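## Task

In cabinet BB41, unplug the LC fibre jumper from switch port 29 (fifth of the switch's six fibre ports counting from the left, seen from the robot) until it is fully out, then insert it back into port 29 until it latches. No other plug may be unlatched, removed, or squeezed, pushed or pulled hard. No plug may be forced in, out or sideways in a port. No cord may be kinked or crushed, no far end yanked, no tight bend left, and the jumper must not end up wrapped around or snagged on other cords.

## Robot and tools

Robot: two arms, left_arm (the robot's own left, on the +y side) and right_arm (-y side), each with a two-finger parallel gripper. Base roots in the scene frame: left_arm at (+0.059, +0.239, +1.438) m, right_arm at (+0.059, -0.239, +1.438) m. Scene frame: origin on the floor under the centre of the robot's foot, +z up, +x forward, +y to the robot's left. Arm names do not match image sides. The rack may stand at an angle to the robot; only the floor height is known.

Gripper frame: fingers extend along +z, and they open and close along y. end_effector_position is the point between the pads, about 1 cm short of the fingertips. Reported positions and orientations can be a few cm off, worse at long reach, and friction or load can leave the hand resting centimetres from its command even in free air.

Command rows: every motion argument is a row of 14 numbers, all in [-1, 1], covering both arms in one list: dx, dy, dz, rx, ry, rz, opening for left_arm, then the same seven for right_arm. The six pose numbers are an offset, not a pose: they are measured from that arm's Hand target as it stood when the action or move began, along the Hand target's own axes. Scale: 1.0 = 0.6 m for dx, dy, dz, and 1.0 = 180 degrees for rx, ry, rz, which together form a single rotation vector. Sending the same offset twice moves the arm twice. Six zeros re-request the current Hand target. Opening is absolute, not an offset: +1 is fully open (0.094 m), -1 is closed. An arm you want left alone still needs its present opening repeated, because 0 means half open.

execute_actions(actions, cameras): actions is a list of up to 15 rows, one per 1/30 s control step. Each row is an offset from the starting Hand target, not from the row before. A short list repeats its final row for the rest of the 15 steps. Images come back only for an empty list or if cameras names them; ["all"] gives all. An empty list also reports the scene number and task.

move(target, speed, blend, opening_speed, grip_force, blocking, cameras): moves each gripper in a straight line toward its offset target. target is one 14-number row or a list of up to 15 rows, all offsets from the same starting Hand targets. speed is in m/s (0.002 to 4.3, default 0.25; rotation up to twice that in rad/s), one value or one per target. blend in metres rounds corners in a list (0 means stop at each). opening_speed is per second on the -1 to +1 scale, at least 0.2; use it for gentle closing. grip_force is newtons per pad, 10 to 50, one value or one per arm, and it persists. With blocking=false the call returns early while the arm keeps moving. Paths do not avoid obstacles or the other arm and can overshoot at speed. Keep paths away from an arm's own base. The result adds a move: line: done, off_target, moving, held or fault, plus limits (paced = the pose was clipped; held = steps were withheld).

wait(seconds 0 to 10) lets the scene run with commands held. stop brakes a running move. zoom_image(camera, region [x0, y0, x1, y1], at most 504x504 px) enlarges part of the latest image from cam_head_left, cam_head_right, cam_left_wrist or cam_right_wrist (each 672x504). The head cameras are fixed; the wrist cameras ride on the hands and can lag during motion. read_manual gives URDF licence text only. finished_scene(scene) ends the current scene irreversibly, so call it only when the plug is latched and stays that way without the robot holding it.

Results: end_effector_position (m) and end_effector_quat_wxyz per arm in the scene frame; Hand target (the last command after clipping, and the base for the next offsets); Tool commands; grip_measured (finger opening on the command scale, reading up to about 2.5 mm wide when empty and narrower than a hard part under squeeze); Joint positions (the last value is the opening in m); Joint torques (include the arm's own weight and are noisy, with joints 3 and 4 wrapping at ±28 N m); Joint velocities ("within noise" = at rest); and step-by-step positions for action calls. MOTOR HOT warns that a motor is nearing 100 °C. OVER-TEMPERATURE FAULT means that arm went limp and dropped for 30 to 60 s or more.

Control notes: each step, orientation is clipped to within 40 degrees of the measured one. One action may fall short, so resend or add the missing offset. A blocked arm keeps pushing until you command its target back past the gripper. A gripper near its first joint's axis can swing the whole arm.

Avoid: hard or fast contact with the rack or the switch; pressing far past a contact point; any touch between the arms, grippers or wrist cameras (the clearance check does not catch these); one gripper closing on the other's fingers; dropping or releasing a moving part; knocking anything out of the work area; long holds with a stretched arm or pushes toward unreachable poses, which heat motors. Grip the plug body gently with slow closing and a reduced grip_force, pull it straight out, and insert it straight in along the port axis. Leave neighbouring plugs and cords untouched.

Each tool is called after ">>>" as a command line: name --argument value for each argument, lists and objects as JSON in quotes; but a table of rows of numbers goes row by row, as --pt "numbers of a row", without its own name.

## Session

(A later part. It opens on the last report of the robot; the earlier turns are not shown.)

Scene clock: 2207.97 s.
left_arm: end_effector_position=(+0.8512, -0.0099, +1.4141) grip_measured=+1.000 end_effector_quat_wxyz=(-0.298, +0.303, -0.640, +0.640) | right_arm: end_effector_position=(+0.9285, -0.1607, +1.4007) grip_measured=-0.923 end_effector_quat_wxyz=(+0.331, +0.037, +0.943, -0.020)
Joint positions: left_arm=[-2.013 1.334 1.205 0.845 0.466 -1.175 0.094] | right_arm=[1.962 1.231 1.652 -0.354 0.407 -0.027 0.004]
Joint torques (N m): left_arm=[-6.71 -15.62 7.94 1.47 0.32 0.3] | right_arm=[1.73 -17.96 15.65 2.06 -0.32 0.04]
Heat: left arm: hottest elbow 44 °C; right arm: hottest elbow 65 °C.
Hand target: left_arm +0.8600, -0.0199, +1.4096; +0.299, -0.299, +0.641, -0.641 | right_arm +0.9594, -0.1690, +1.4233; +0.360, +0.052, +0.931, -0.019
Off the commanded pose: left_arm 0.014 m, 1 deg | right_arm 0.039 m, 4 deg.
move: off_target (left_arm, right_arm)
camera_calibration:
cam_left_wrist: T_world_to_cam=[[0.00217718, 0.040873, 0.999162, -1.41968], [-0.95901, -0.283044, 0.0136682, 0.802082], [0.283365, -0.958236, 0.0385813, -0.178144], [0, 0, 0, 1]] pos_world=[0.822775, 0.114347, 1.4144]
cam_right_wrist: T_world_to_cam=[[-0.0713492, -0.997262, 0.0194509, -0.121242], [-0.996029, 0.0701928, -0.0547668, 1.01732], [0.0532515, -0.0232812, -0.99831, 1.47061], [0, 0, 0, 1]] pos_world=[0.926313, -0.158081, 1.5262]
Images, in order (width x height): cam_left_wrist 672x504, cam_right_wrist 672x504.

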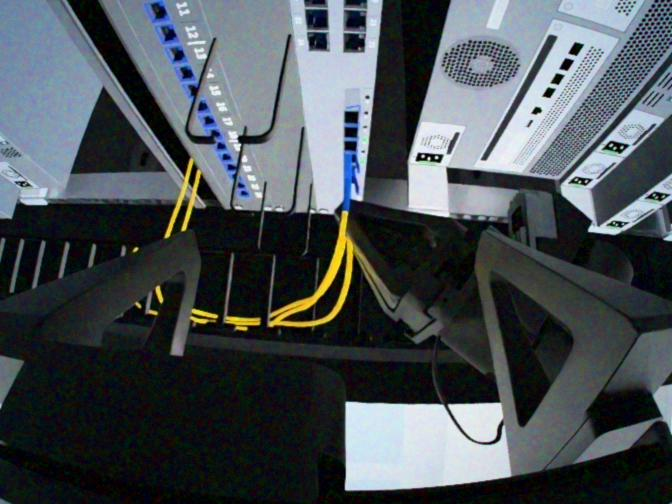

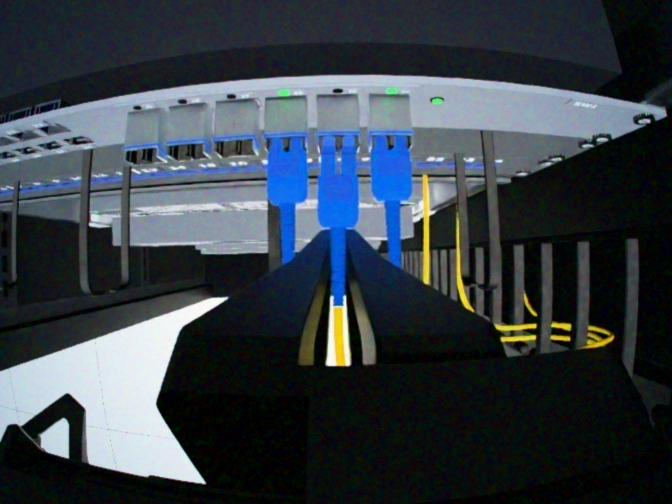

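>>> move --target '[0,0,0,0,0,0,1, -0.0098,0,0.0089,0,0,0,-1]' --speed 0.02 --cameras '["cam_right_wrist","cam_left_wrist"]'

>>> zoom_image --camera "cam_right_wrist" --region '[250, 80, 410, 240]'

>>> zoom_image --camera "cam_left_wrist" --region '[330, 150, 370, 190]'

Scene clock: 2218.20 s.
left_arm: end_effector_position=(+0.8512, -0.0099, +1.4141) grip_measured=+1.000 end_effector_quat_wxyz=(-0.298, +0.303, -0.640, +0.640) | right_arm: end_effector_position=(+0.9339, -0.1616, +1.3995) grip_measured=-0.923 end_effector_quat_wxyz=(+0.328, +0.036, +0.944, -0.021)
Joint positions: left_arm=[-2.013 1.334 1.205 0.845 0.466 -1.175 0.094] | right_arm=[1.957 1.246 1.68 -0.375 0.402 -0.027 0.004]
Joint torques (N m): left_arm=[-7.3 -15.03 7.92 1.44 0.31 0.26] | right_arm=[1.85 -18.26 16.1 2.22 -0.38 0.06]
Heat: left arm: hottest elbow 44 °C; right arm: hottest elbow 65 °C.
Hand target: left_arm +0.8600, -0.0199, +1.4096; +0.299, -0.299, +0.641, -0.641 | right_arm +0.9673, -0.1698, +1.4232; +0.360, +0.052, +0.931, -0.019
Off the commanded pose: left_arm 0.014 m, 1 deg | right_arm 0.042 m, 4 deg.
move: off_target (left_arm, right_arm)
camera_calibration:
cam_left_wrist: T_world_to_cam=[[0.00217718, 0.040873, 0.999162, -1.41968], [-0.95901, -0.283044, 0.0136682, 0.802082], [0.283365, -0.958236, 0.0385813, -0.178144], [0, 0, 0, 1]] pos_world=[0.822775, 0.114347, 1.4144]
cam_right_wrist: T_world_to_cam=[[-0.0689844, -0.997385, 0.0215263, -0.126857], [-0.99653, 0.0678857, -0.0481653, 1.01361], [0.046578, -0.0247743, -0.998607, 1.4755], [0, 0, 0, 1]] pos_world=[0.932611, -0.15878, 1.52499]
Images, in order (width x height): cam_left_wrist 672x504, cam_right_wrist 672x504.

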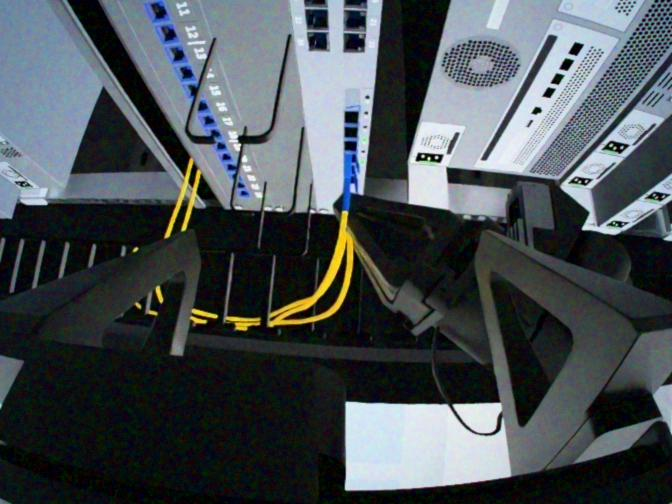

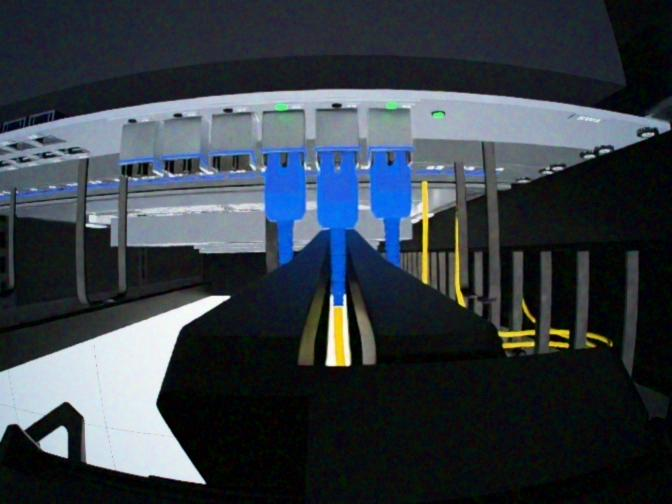

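Scaled by 3.150 from the camera's 672x504 image, which has a finer 960x720 frame.

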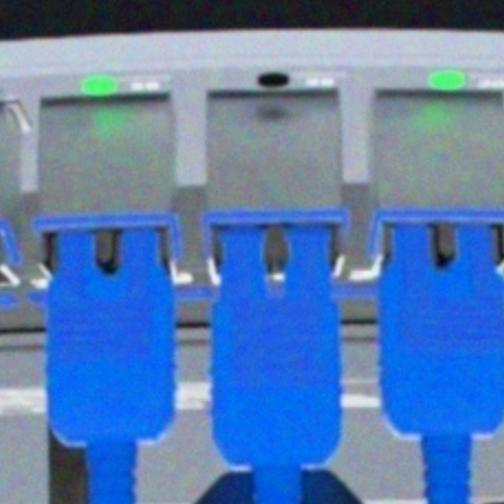

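Scaled by 12.600 from the camera's 672x504 image, which has a finer 960x720 frame.

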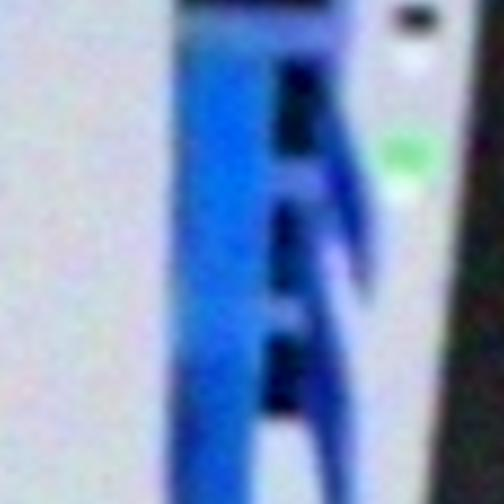

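>>> move --target '[0,0,0,0,0,0,1, -0.0077,0,0.0064,0,0,0,-1]' --speed 0.02 --cameras '["cam_right_wrist","cam_left_wrist"]'

>>> zoom_image --camera "cam_right_wrist" --region '[250, 80, 410, 240]'

>>> zoom_image --camera "cam_left_wrist" --region '[330, 150, 370, 190]'

Scene clock: 2226.03 s.
left_arm: end_effector_position=(+0.8512, -0.0099, +1.4141) grip_measured=+1.000 end_effector_quat_wxyz=(-0.298, +0.303, -0.640, +0.640) | right_arm: end_effector_position=(+0.9352, -0.1619, +1.3992) grip_measured=-0.923 end_effector_quat_wxyz=(+0.323, +0.034, +0.945, -0.021)
Joint positions: left_arm=[-2.013 1.334 1.205 0.845 0.466 -1.175 0.094] | right_arm=[1.956 1.251 1.694 -0.394 0.401 -0.027 0.004]
Joint torques (N m): left_arm=[-6.95 -15.5 8.08 1.4 0.31 0.26] | right_arm=[1.61 -17.85 16.91 2.37 -0.47 0.02]
Heat: left arm: hottest elbow 44 °C; right arm: hottest elbow 65 °C.
Hand target: left_arm +0.8600, -0.0199, +1.4096; +0.299, -0.299, +0.641, -0.641 | right_arm +0.9732, -0.1705, +1.4235; +0.360, +0.052, +0.931, -0.019
Off the commanded pose: left_arm 0.014 m, 1 deg | right_arm 0.046 m, 5 deg.
move: off_target (left_arm, right_arm)
camera_calibration:
cam_left_wrist: T_world_to_cam=[[0.00217718, 0.040873, 0.999162, -1.41968], [-0.95901, -0.283044, 0.0136682, 0.802082], [0.283365, -0.958236, 0.0385813, -0.178144], [0, 0, 0, 1]] pos_world=[0.822775, 0.114347, 1.4144]
cam_right_wrist: T_world_to_cam=[[-0.0655114, -0.997567, 0.0238237, -0.13355], [-0.99718, 0.0645727, -0.03824, 1.00113], [0.0366086, -0.0262617, -0.998985, 1.48473], [0, 0, 0, 1]] pos_world=[0.935207, -0.158879, 1.52469]
Images, in order (width x height): cam_left_wrist 672x504, cam_right_wrist 672x504.

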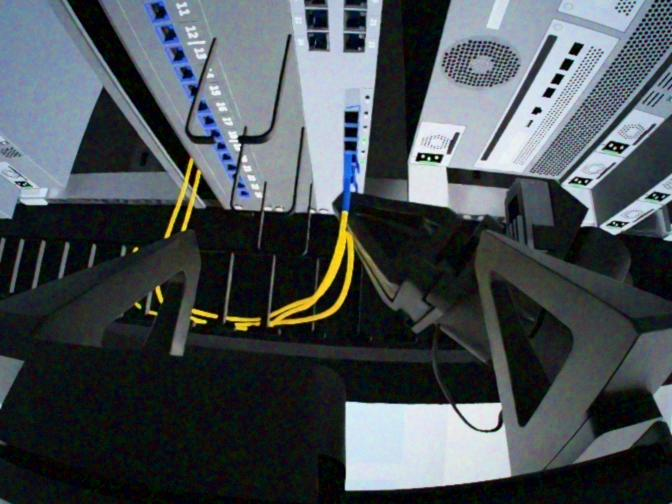

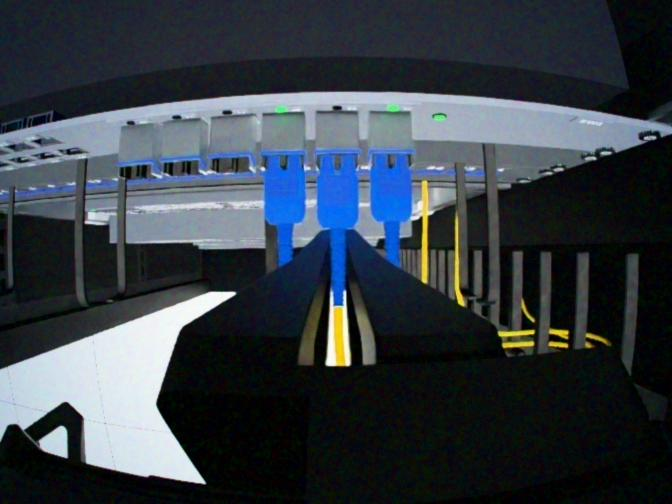

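Scaled by 3.150 from the camera's 672x504 image, which has a finer 960x720 frame.

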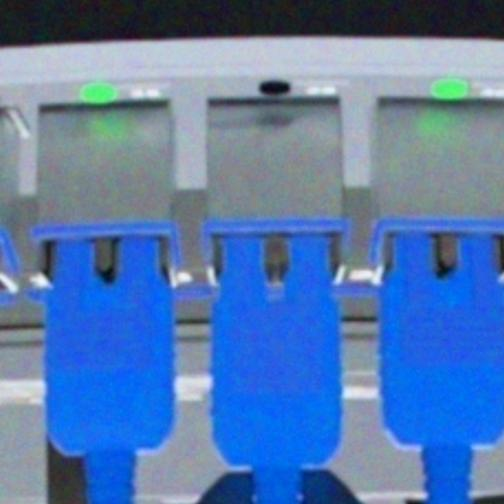

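Scaled by 12.600 from the camera's 672x504 image, which has a finer 960x720 frame.

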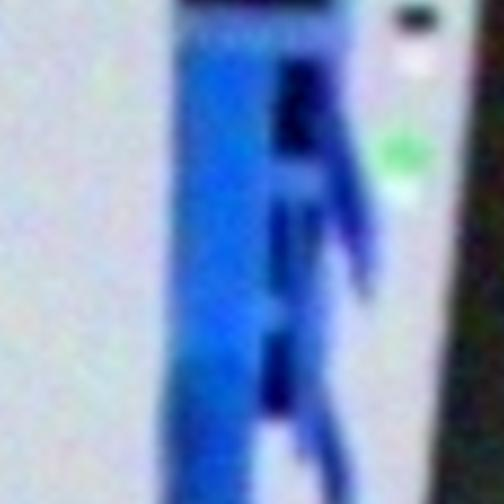

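>>> move --target '[0,0,0,0,0,0,1, -0.0122,0,0.0112,0,-0.006,0,-1]' --speed 0.02 --cameras '["cam_right_wrist","cam_left_wrist"]'

>>> zoom_image --camera "cam_right_wrist" --region '[250, 80, 410, 240]'

>>> zoom_image --camera "cam_left_wrist" --region '[330, 150, 370, 190]'

Scene clock: 2237.07 s.
left_arm: end_effector_position=(+0.8512, -0.0099, +1.4141) grip_measured=+1.000 end_effector_quat_wxyz=(-0.298, +0.303, -0.640, +0.640) | right_arm: end_effector_position=(+0.9370, -0.1622, +1.3992) grip_measured=-0.923 end_effector_quat_wxyz=(+0.324, +0.034, +0.945, -0.020)
Joint positions: left_arm=[-2.013 1.334 1.205 0.845 0.466 -1.175 0.094] | right_arm=[1.953 1.254 1.7 -0.394 0.397 -0.027 0.004]
Joint torques (N m): left_arm=[-6.95 -15.27 7.91 1.42 0.29 0.28] | right_arm=[1.14 -17.14 17.95 2.91 -0.52 -0.05]
Heat: left arm: hottest elbow 44 °C; right arm: hottest elbow 69 °C.
Hand target: left_arm +0.8600, -0.0199, +1.4096; +0.299, -0.299, +0.641, -0.641 | right_arm +0.9831, -0.1718, +1.4235; +0.369, +0.052, +0.928, -0.020
Off the commanded pose: left_arm 0.014 m, 1 deg | right_arm 0.053 m, 6 deg.
move: off_target (left_arm, right_arm)
camera_calibration:
cam_left_wrist: T_world_to_cam=[[0.00217718, 0.040873, 0.999162, -1.41968], [-0.95901, -0.283044, 0.0136682, 0.802082], [0.283365, -0.958236, 0.0385813, -0.178144], [0, 0, 0, 1]] pos_world=[0.822775, 0.114347, 1.4144]
cam_right_wrist: T_world_to_cam=[[-0.0649982, -0.997645, 0.0218894, -0.131494], [-0.997123, 0.0640753, -0.040509, 1.00599], [0.0390111, -0.0244594, -0.998939, 1.48263], [0, 0, 0, 1]] pos_world=[0.936707, -0.159379, 1.52469]
Images, in order (width x height): cam_left_wrist 672x504, cam_right_wrist 672x504.

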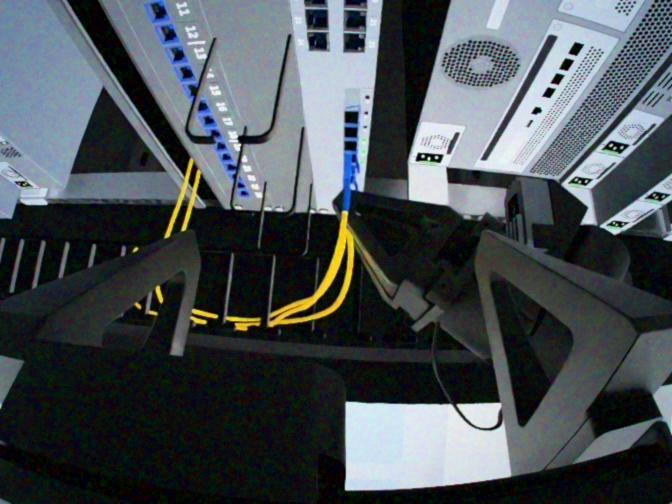

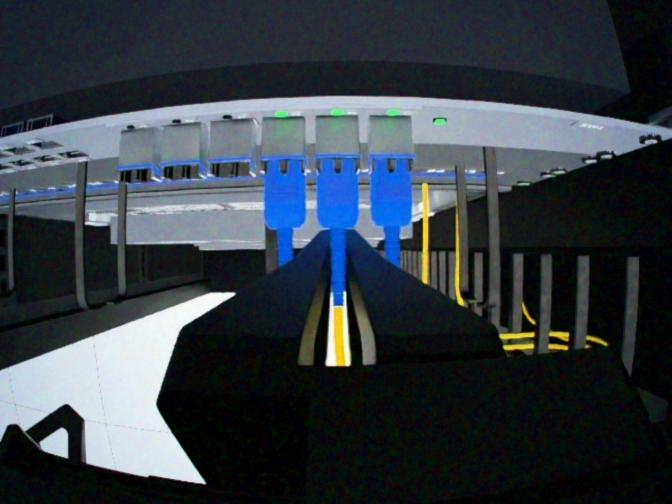

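Scaled by 3.150 from the camera's 672x504 image, which has a finer 960x720 frame.

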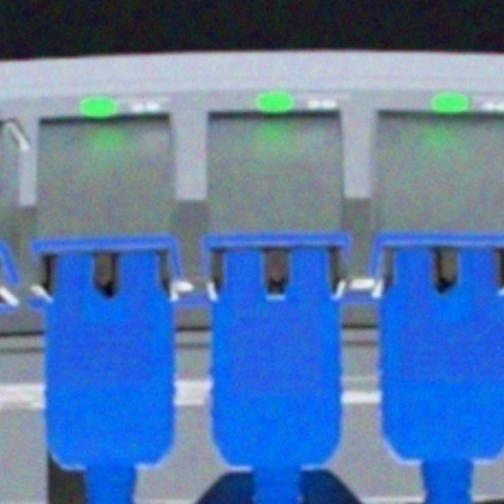

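Scaled by 12.600 from the camera's 672x504 image, which has a finer 960x720 frame.

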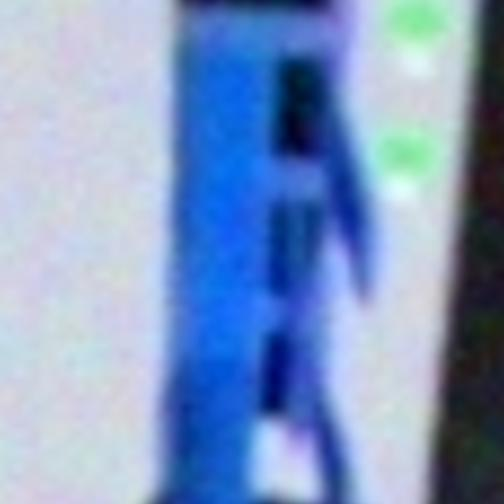

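>>> move --pt "0 0 0 0 0 0 1 0.0315 0 -0.0295 0 0 0 -1" --pt "0 0 0 0 0 0 1 0.0315 0 -0.0295 0 0 0 -0.78" --speed 0.05 --opening_speed 0.4 --cameras '["cam_right_wrist","cam_left_wrist"]'

>>> zoom_image --camera "cam_right_wrist" --region '[250, 80, 410, 240]'

Scene clock: 2244.77 s.
left_arm: end_effector_position=(+0.8512, -0.0099, +1.4141) grip_measured=+1.000 end_effector_quat_wxyz=(-0.298, +0.303, -0.640, +0.640) | right_arm: end_effector_position=(+0.9371, -0.1619, +1.3992) grip_measured=-0.783 end_effector_quat_wxyz=(+0.334, +0.039, +0.941, -0.020)
Joint positions: left_arm=[-2.013 1.334 1.205 0.845 0.466 -1.175 0.094] | right_arm=[1.955 1.25 1.681 -0.357 0.4 -0.027 0.01]
Joint torques (N m): left_arm=[-6.89 -15.85 7.98 1.35 0.3 0.29] | right_arm=[2.37 -20.37 11.54 3.28 -0.04 -0.05]
Heat: left arm: hottest elbow 44 °C; right arm: hottest elbow 72 °C.
Hand target: left_arm +0.8600, -0.0199, +1.4096; +0.299, -0.299, +0.641, -0.641 | right_arm +0.9574, -0.1688, +1.4235; +0.369, +0.052, +0.928, -0.020
Off the commanded pose: left_arm 0.014 m, 1 deg | right_arm 0.032 m, 5 deg.
move: off_target (left_arm, right_arm); target 2's new opening was sent with right_arm's hand 0.033 m and 5 deg from that target
camera_calibration:
cam_left_wrist: T_world_to_cam=[[0.00217718, 0.040873, 0.999162, -1.41968], [-0.95901, -0.283044, 0.0136682, 0.802082], [0.283365, -0.958236, 0.0385813, -0.178144], [0, 0, 0, 1]] pos_world=[0.822775, 0.114347, 1.4144]
cam_right_wrist: T_world_to_cam=[[-0.0736299, -0.997123, 0.0180346, -0.117542], [-0.995471, 0.0723936, -0.0616147, 1.03536], [0.0601318, -0.0224896, -0.997937, 1.4618], [0, 0, 0, 1]] pos_world=[0.934115, -0.159281, 1.5247]
Images, in order (width x height): cam_left_wrist 672x504, cam_right_wrist 672x504.

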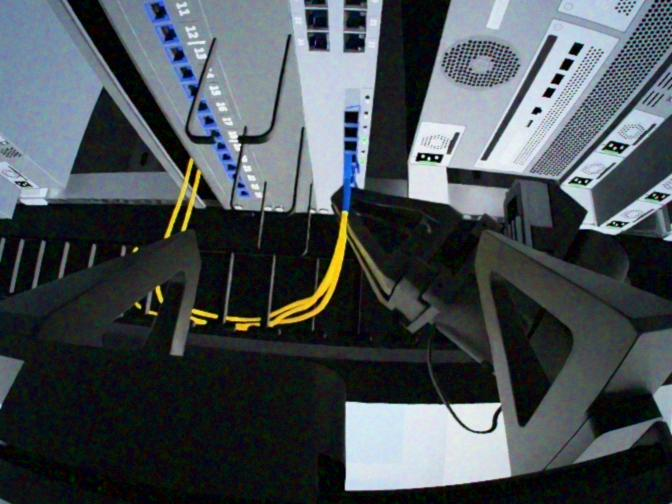

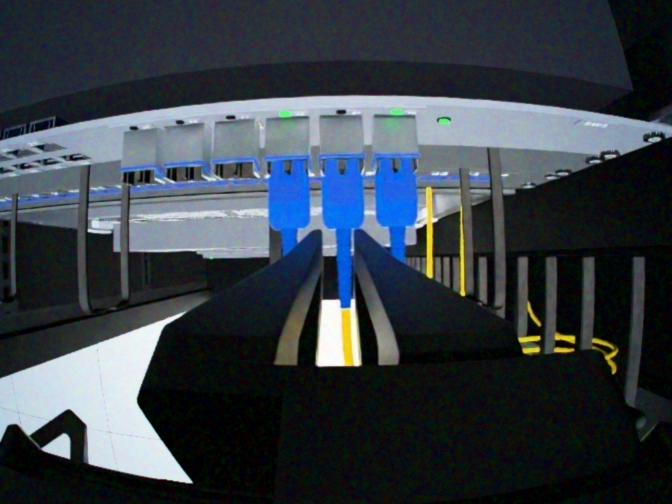

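Scaled by 3.150 from the camera's 672x504 image, which has a finer 960x720 frame.

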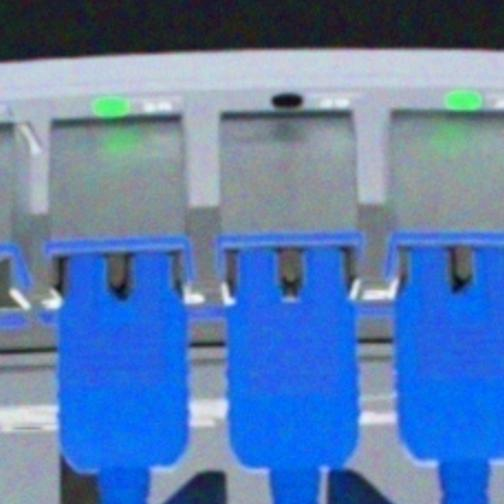

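>>> zoom_image --camera "cam_left_wrist" --region '[330, 150, 370, 190]'

>>> zoom_image --camera "cam_right_wrist" --region '[300, 130, 390, 240]'

Scaled by 12.600 from the camera's 672x504 image, which has a finer 960x720 frame.

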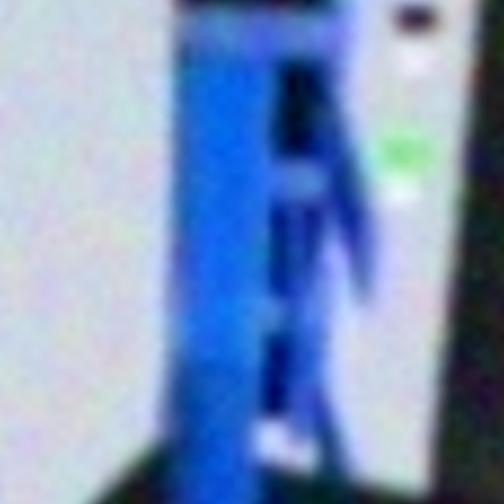

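Scaled by 4.582 from the camera's 672x504 image, which has a finer 960x720 frame.

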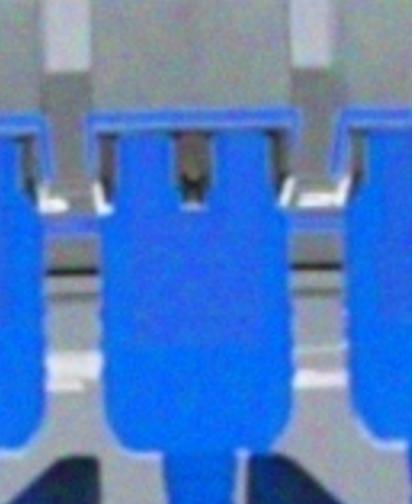

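>>> zoom_image --camera "cam_left_wrist" --region '[330, 160, 375, 205]'

Scaled by 11.200 from the camera's 672x504 image, which has a finer 960x720 frame.

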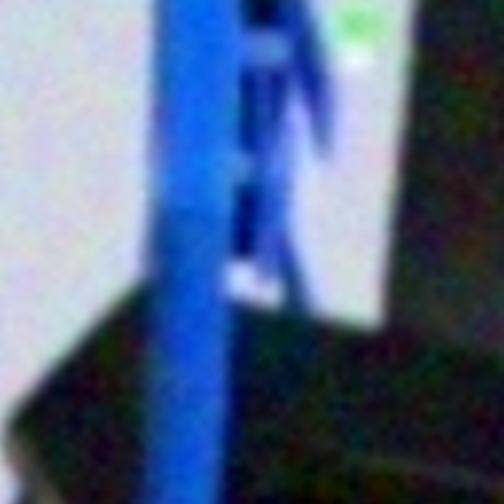

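>>> move --target '[0,0,0,0,0,0,1, 0,0,0,0,0,0,-0.96]' --opening_speed 0.4

>>> move --target '[0,0,0,0,0,0,1, -0.0270,0,0.0276,0,0,0,-0.96]' --speed 0.03 --cameras '["cam_right_wrist","cam_left_wrist"]'

>>> zoom_image --camera "cam_right_wrist" --region '[250, 80, 410, 240]'

>>> zoom_image --camera "cam_left_wrist" --region '[330, 160, 375, 205]'

Scene clock: 2287.17 s.
left_arm: end_effector_position=(+0.8512, -0.0099, +1.4141) grip_measured=+1.000 end_effector_quat_wxyz=(-0.298, +0.303, -0.640, +0.640) | right_arm: end_effector_position=(+0.9370, -0.1623, +1.3990) grip_measured=-0.920 end_effector_quat_wxyz=(+0.334, +0.039, +0.941, -0.021)
Joint positions: left_arm=[-2.013 1.334 1.205 0.845 0.466 -1.175 0.094] | right_arm=[1.955 1.25 1.68 -0.357 0.402 -0.027 0.004]
Joint torques (N m): left_arm=[-6.89 -15.91 7.9 1.43 0.29 0.28] | right_arm=[2.2 -20.07 11.64 3.3 -0.15 -0.03]
Heat: left arm: hottest elbow 44 °C; right arm: hottest elbow 65 °C.
Hand target: left_arm +0.8600, -0.0199, +1.4096; +0.299, -0.299, +0.641, -0.641 | right_arm +0.9574, -0.1688, +1.4234; +0.369, +0.052, +0.928, -0.020
Off the commanded pose: left_arm 0.014 m, 1 deg | right_arm 0.033 m, 5 deg.
move: off_target (left_arm, right_arm)

Scene clock: 2288.47 s.
left_arm: end_effector_position=(+0.8512, -0.0099, +1.4141) grip_measured=+1.000 end_effector_quat_wxyz=(-0.298, +0.303, -0.640, +0.640) | right_arm: end_effector_position=(+0.9371, -0.1623, +1.3978) grip_measured=-0.922 end_effector_quat_wxyz=(+0.327, +0.036, +0.944, -0.021)
Joint positions: left_arm=[-2.013 1.334 1.205 0.845 0.466 -1.175 0.094] | right_arm=[1.953 1.255 1.693 -0.38 0.399 -0.027 0.004]
Joint torques (N m): left_arm=[-6.3 -15.79 7.97 1.39 0.29 0.26] | right_arm=[1.2 -17.44 17.68 2.76 -0.53 -0.03]
Heat: left arm: hottest elbow 44 °C; right arm: hottest elbow 65 °C.
Hand target: left_arm +0.8600, -0.0199, +1.4096; +0.299, -0.299, +0.641, -0.641 | right_arm +0.9803, -0.1714, +1.4223; +0.369, +0.052, +0.928, -0.020
Off the commanded pose: left_arm 0.014 m, 1 deg | right_arm 0.051 m, 5 deg.
move: off_target (left_arm, right_arm)
camera_calibration:
cam_left_wrist: T_world_to_cam=[[0.00217718, 0.040873, 0.999162, -1.41968], [-0.95901, -0.283044, 0.0136682, 0.802082], [0.283365, -0.958236, 0.0385813, -0.178144], [0, 0, 0, 1]] pos_world=[0.822775, 0.114347, 1.4144]
cam_right_wrist: T_world_to_cam=[[-0.0685798, -0.997398, 0.0222374, -0.128655], [-0.996622, 0.067483, -0.0468021, 1.0148], [0.0451797, -0.0253719, -0.998657, 1.47492], [0, 0, 0, 1]] pos_world=[0.93591, -0.15938, 1.52329]
Images, in order (width x height): cam_left_wrist 672x504, cam_right_wrist 672x504.

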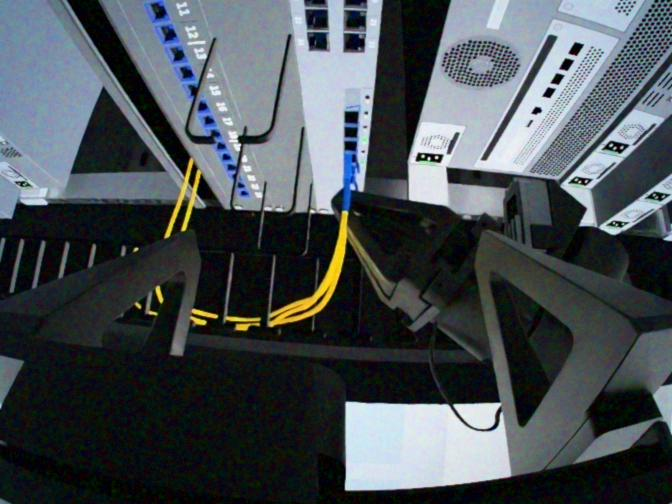

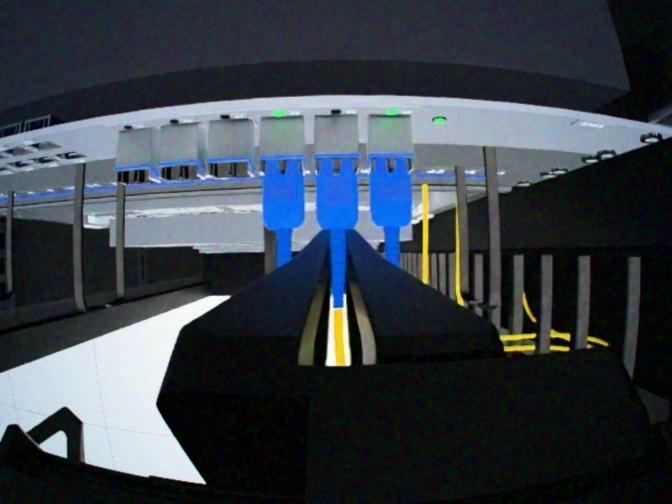

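Scaled by 3.150 from the camera's 672x504 image, which has a finer 960x720 frame.

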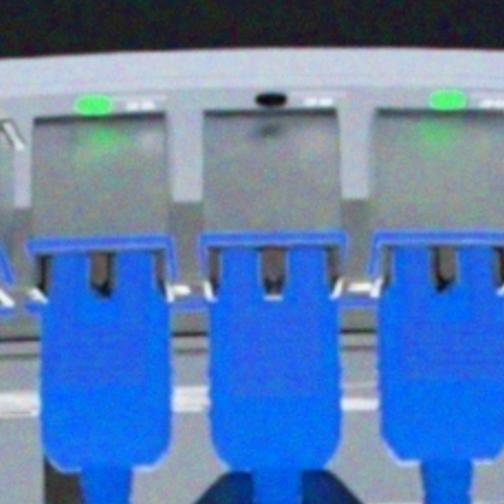

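Scaled by 11.200 from the camera's 672x504 image, which has a finer 960x720 frame.

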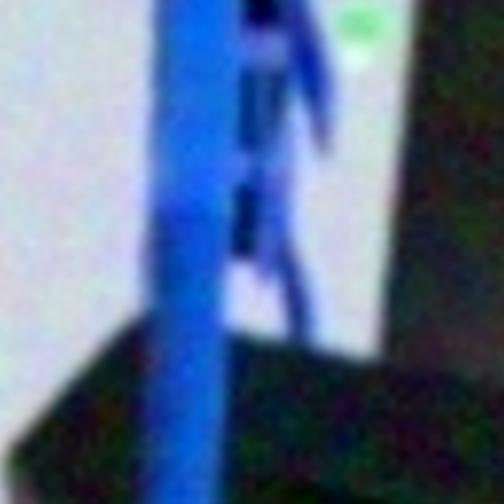

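>>> move --target '[0,0,0,0,0,0,1, -0.0202,0,0.010,0,0,0,-0.98]' --speed 0.03 --cameras '["cam_right_wrist","cam_left_wrist"]'

>>> zoom_image --camera "cam_right_wrist" --region '[250, 80, 410, 240]'

>>> zoom_image --camera "cam_left_wrist" --region '[330, 160, 375, 205]'

Scene clock: 2298.87 s.
left_arm: end_effector_position=(+0.8512, -0.0099, +1.4141) grip_measured=+1.000 end_effector_quat_wxyz=(-0.298, +0.303, -0.640, +0.640) | right_arm: end_effector_position=(+0.9388, -0.1626, +1.3982) grip_measured=-0.922 end_effector_quat_wxyz=(+0.316, +0.031, +0.948, -0.022)
Joint positions: left_arm=[-2.013 1.334 1.205 0.845 0.466 -1.175 0.094] | right_arm=[1.952 1.265 1.725 -0.428 0.397 -0.027 0.004]
Joint torques (N m): left_arm=[-7.06 -15.56 7.99 1.37 0.3 0.29] | right_arm=[0.91 -17.03 19.29 3.36 -0.66 -0.03]
Heat: left arm: hottest elbow 44 °C; right arm: hottest elbow 71 °C.
Hand target: left_arm +0.8600, -0.0199, +1.4096; +0.299, -0.299, +0.641, -0.641 | right_arm +0.9932, -0.1729, +1.4262; +0.369, +0.052, +0.928, -0.020
Off the commanded pose: left_arm 0.014 m, 1 deg | right_arm 0.062 m, 7 deg.
move: off_target (left_arm, right_arm)
camera_calibration:
cam_left_wrist: T_world_to_cam=[[0.00217718, 0.040873, 0.999162, -1.41968], [-0.95901, -0.283044, 0.0136682, 0.802082], [0.283365, -0.958236, 0.0385813, -0.178144], [0, 0, 0, 1]] pos_world=[0.822775, 0.114347, 1.4144]
cam_right_wrist: T_world_to_cam=[[-0.0593475, -0.997867, 0.0271874, -0.144434], [-0.99803, 0.0587575, -0.0220088, 0.981735], [0.0203644, -0.02844, -0.999388, 1.49906], [0, 0, 0, 1]] pos_world=[0.940701, -0.159177, 1.52368]
Images, in order (width x height): cam_left_wrist 672x504, cam_right_wrist 672x504.

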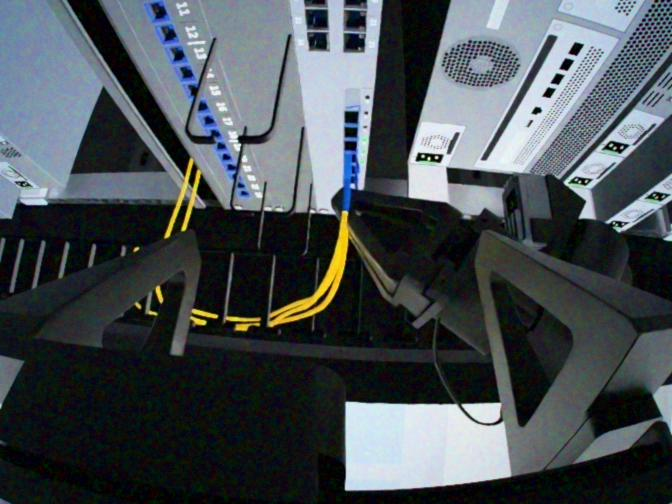

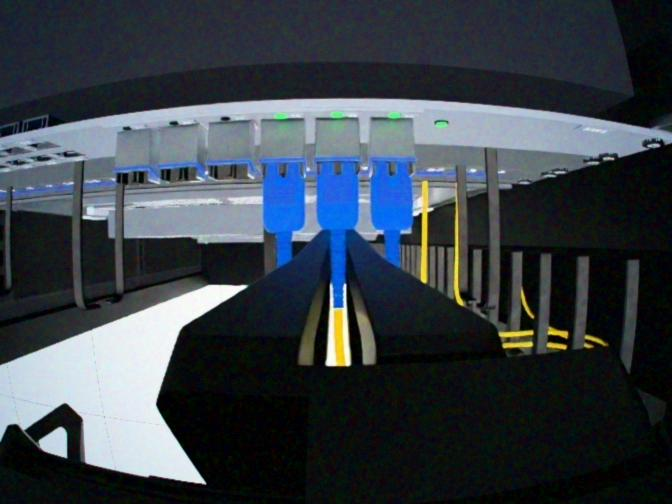

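Scaled by 3.150 from the camera's 672x504 image, which has a finer 960x720 frame.

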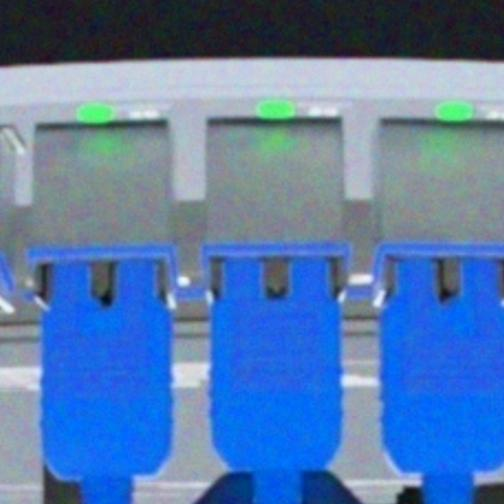

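Scaled by 11.200 from the camera's 672x504 image, which has a finer 960x720 frame.

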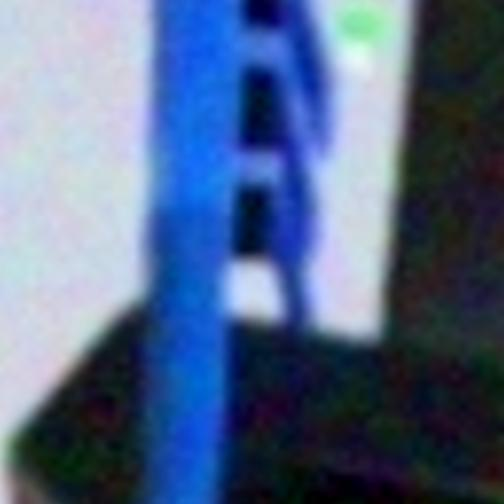

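>>> move --pt "0 0 0 0 0 0 1 0.033 0 -0.0308 0 0 0 -0.98" --pt "0 0 0 0 0 0 1 0.033 0 -0.0308 0 0 0 -0.78" --speed 0.05 --opening_speed 0.4 --cameras '["cam_right_wrist","cam_left_wrist"]'

>>> zoom_image --camera "cam_right_wrist" --region '[250, 80, 410, 240]'

>>> zoom_image --camera "cam_left_wrist" --region '[330, 160, 375, 205]'

Scene clock: 2307.97 s.
left_arm: end_effector_position=(+0.8512, -0.0099, +1.4141) grip_measured=+1.000 end_effector_quat_wxyz=(-0.298, +0.303, -0.640, +0.640) | right_arm: end_effector_position=(+0.9390, -0.1617, +1.3959) grip_measured=-0.783 end_effector_quat_wxyz=(+0.324, +0.034, +0.945, -0.022)
Joint positions: left_arm=[-2.013 1.334 1.205 0.845 0.466 -1.175 0.094] | right_arm=[1.953 1.264 1.707 -0.392 0.399 -0.027 0.01]
Joint torques (N m): left_arm=[-7.12 -15.38 7.99 1.43 0.3 0.28] | right_arm=[2.37 -20.42 12.51 3.82 -0.13 -0.03]
Heat: left arm: hottest elbow 44 °C; right arm: hottest elbow 71 °C.
Hand target: left_arm +0.8600, -0.0199, +1.4096; +0.299, -0.299, +0.641, -0.641 | right_arm +0.9663, -0.1697, +1.4261; +0.369, +0.052, +0.928, -0.020
Off the commanded pose: left_arm 0.014 m, 1 deg | right_arm 0.041 m, 6 deg.
move: off_target (left_arm, right_arm); target 2's new opening was sent with right_arm's hand 0.040 m and 6 deg from that target
camera_calibration:
cam_left_wrist: T_world_to_cam=[[0.00217718, 0.040873, 0.999162, -1.41968], [-0.95901, -0.283044, 0.0136682, 0.802082], [0.283365, -0.958236, 0.0385813, -0.178144], [0, 0, 0, 1]] pos_world=[0.822775, 0.114347, 1.4144]
cam_right_wrist: T_world_to_cam=[[-0.0667902, -0.99747, 0.0243403, -0.132513], [-0.997016, 0.065774, -0.0404006, 1.0078], [0.0386974, -0.0269661, -0.998887, 1.47909], [0, 0, 0, 1]] pos_world=[0.938709, -0.158579, 1.52139]
Images, in order (width x height): cam_left_wrist 672x504, cam_right_wrist 672x504.

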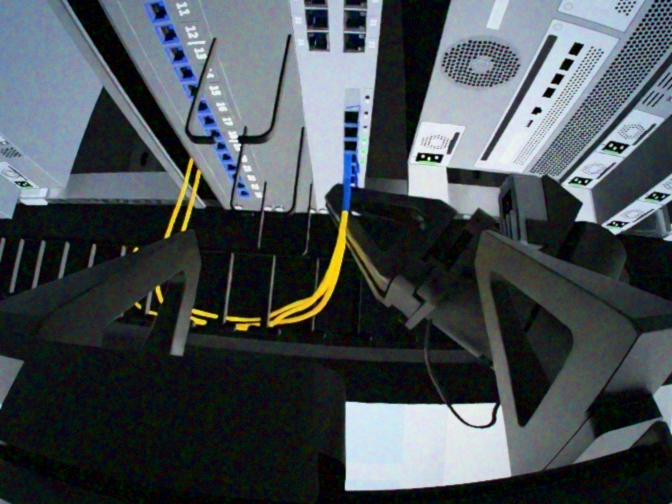

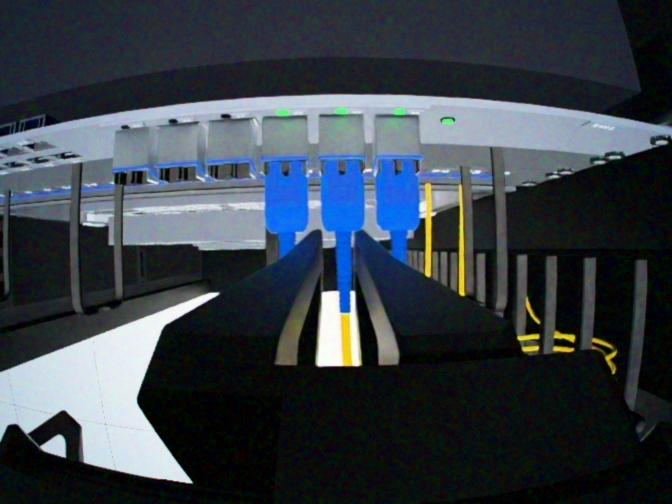

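Scaled by 3.150 from the camera's 672x504 image, which has a finer 960x720 frame.

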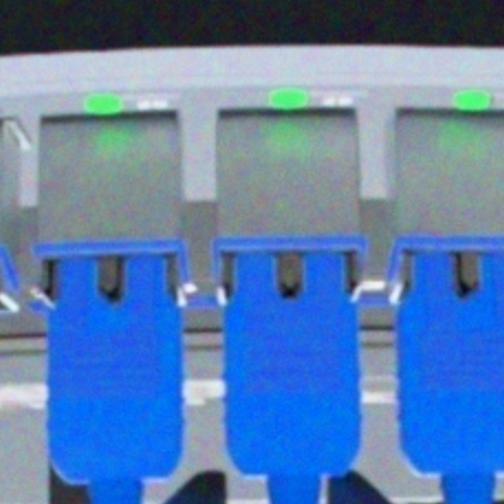

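Scaled by 11.200 from the camera's 672x504 image, which has a finer 960x720 frame.

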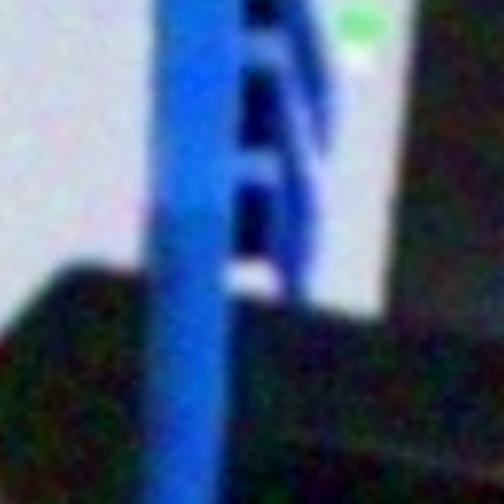

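>>> move --target '[0,0,0,0,0,0,1, 0,0,-0.2,0,0,0,-0.78]' --speed 0.08 --cameras '["cam_right_wrist","cam_left_wrist","cam_head_left"]'

>>> zoom_image --camera "cam_left_wrist" --region '[320, 140, 400, 220]'

Scene clock: 2317.13 s.
left_arm: end_effector_position=(+0.8512, -0.0099, +1.4141) grip_measured=+1.000 end_effector_quat_wxyz=(-0.298, +0.303, -0.640, +0.640) | right_arm: end_effector_position=(+0.8823, -0.1576, +1.4963) grip_measured=-0.782 end_effector_quat_wxyz=(+0.358, +0.050, +0.932, -0.022)
Joint positions: left_arm=[-2.013 1.334 1.205 0.845 0.466 -1.175 0.094] | right_arm=[2.105 1.015 1.507 -0.353 0.558 -0.048 0.01]
Joint torques (N m): left_arm=[-6.59 -15.91 7.95 1.42 0.3 0.26] | right_arm=[2.67 -17.67 9.58 1.66 0.07 -0.1]
Heat: left arm: hottest elbow 44 °C; right arm: hottest elbow 68 °C.
Hand target: left_arm +0.8600, -0.0199, +1.4096; +0.299, -0.299, +0.641, -0.641 | right_arm +0.8845, -0.1609, +1.5135; +0.369, +0.052, +0.928, -0.020
Off the commanded pose: left_arm 0.014 m, 1 deg | right_arm 0.018 m, 1 deg.
move: off_target (left_arm, right_arm)
camera_calibration:
cam_left_wrist: T_world_to_cam=[[0.00217718, 0.040873, 0.999162, -1.41968], [-0.95901, -0.283044, 0.0136682, 0.802082], [0.283365, -0.958236, 0.0385813, -0.178144], [0, 0, 0, 1]] pos_world=[0.822775, 0.114347, 1.4144]
cam_right_wrist: T_world_to_cam=[[-0.097693, -0.995142, 0.0122164, -0.088855], [-0.989152, 0.0957374, -0.111411, 1.05907], [0.1097, -0.022968, -0.993699, 1.51197], [0, 0, 0, 1]] pos_world=[0.873039, -0.155089, 1.62152]
Images, in order (width x height): cam_head_left 672x504, cam_left_wrist 672x504, cam_right_wrist 672x504.

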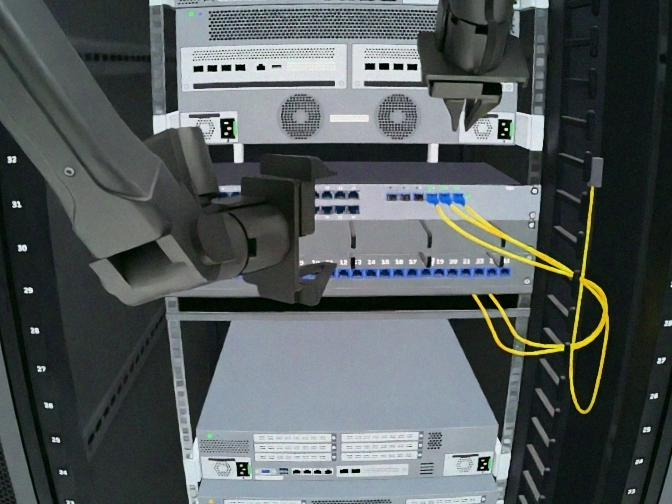

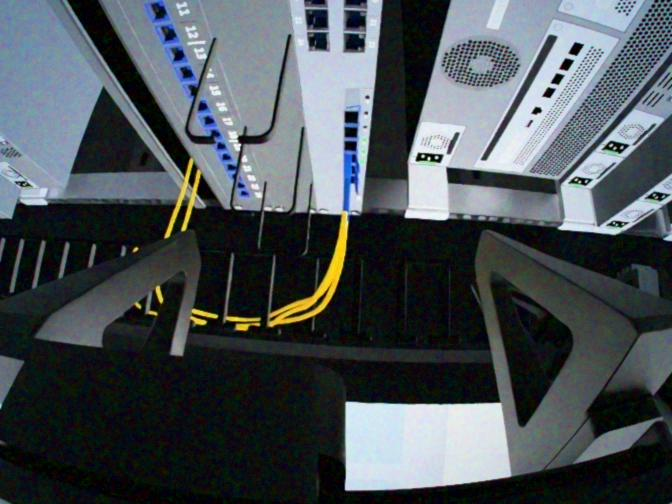

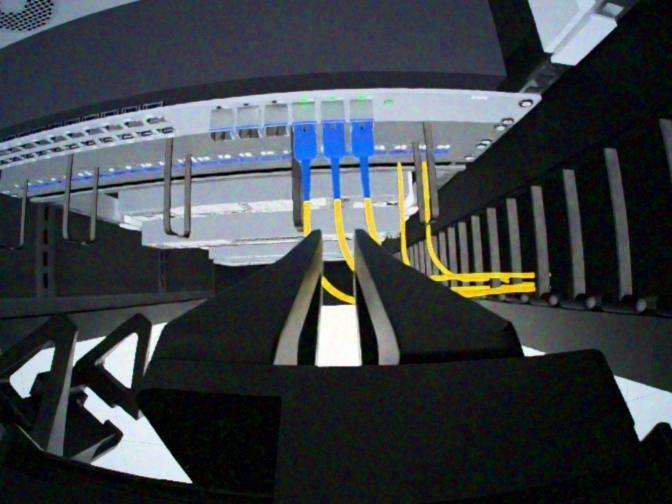

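Scaled by 6.300 from the camera's 672x504 image, which has a finer 960x720 frame.

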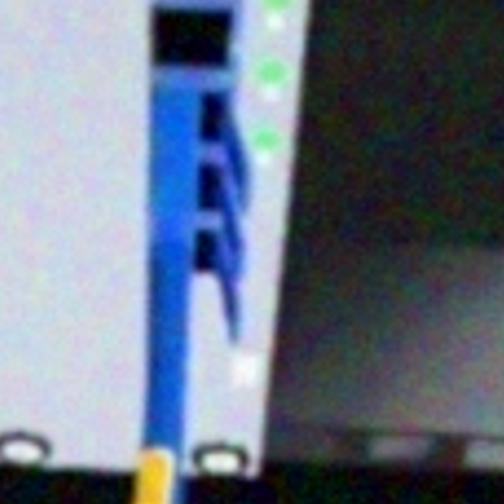

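>>> finished_scene --scene 1

The scene is finished: the task was done.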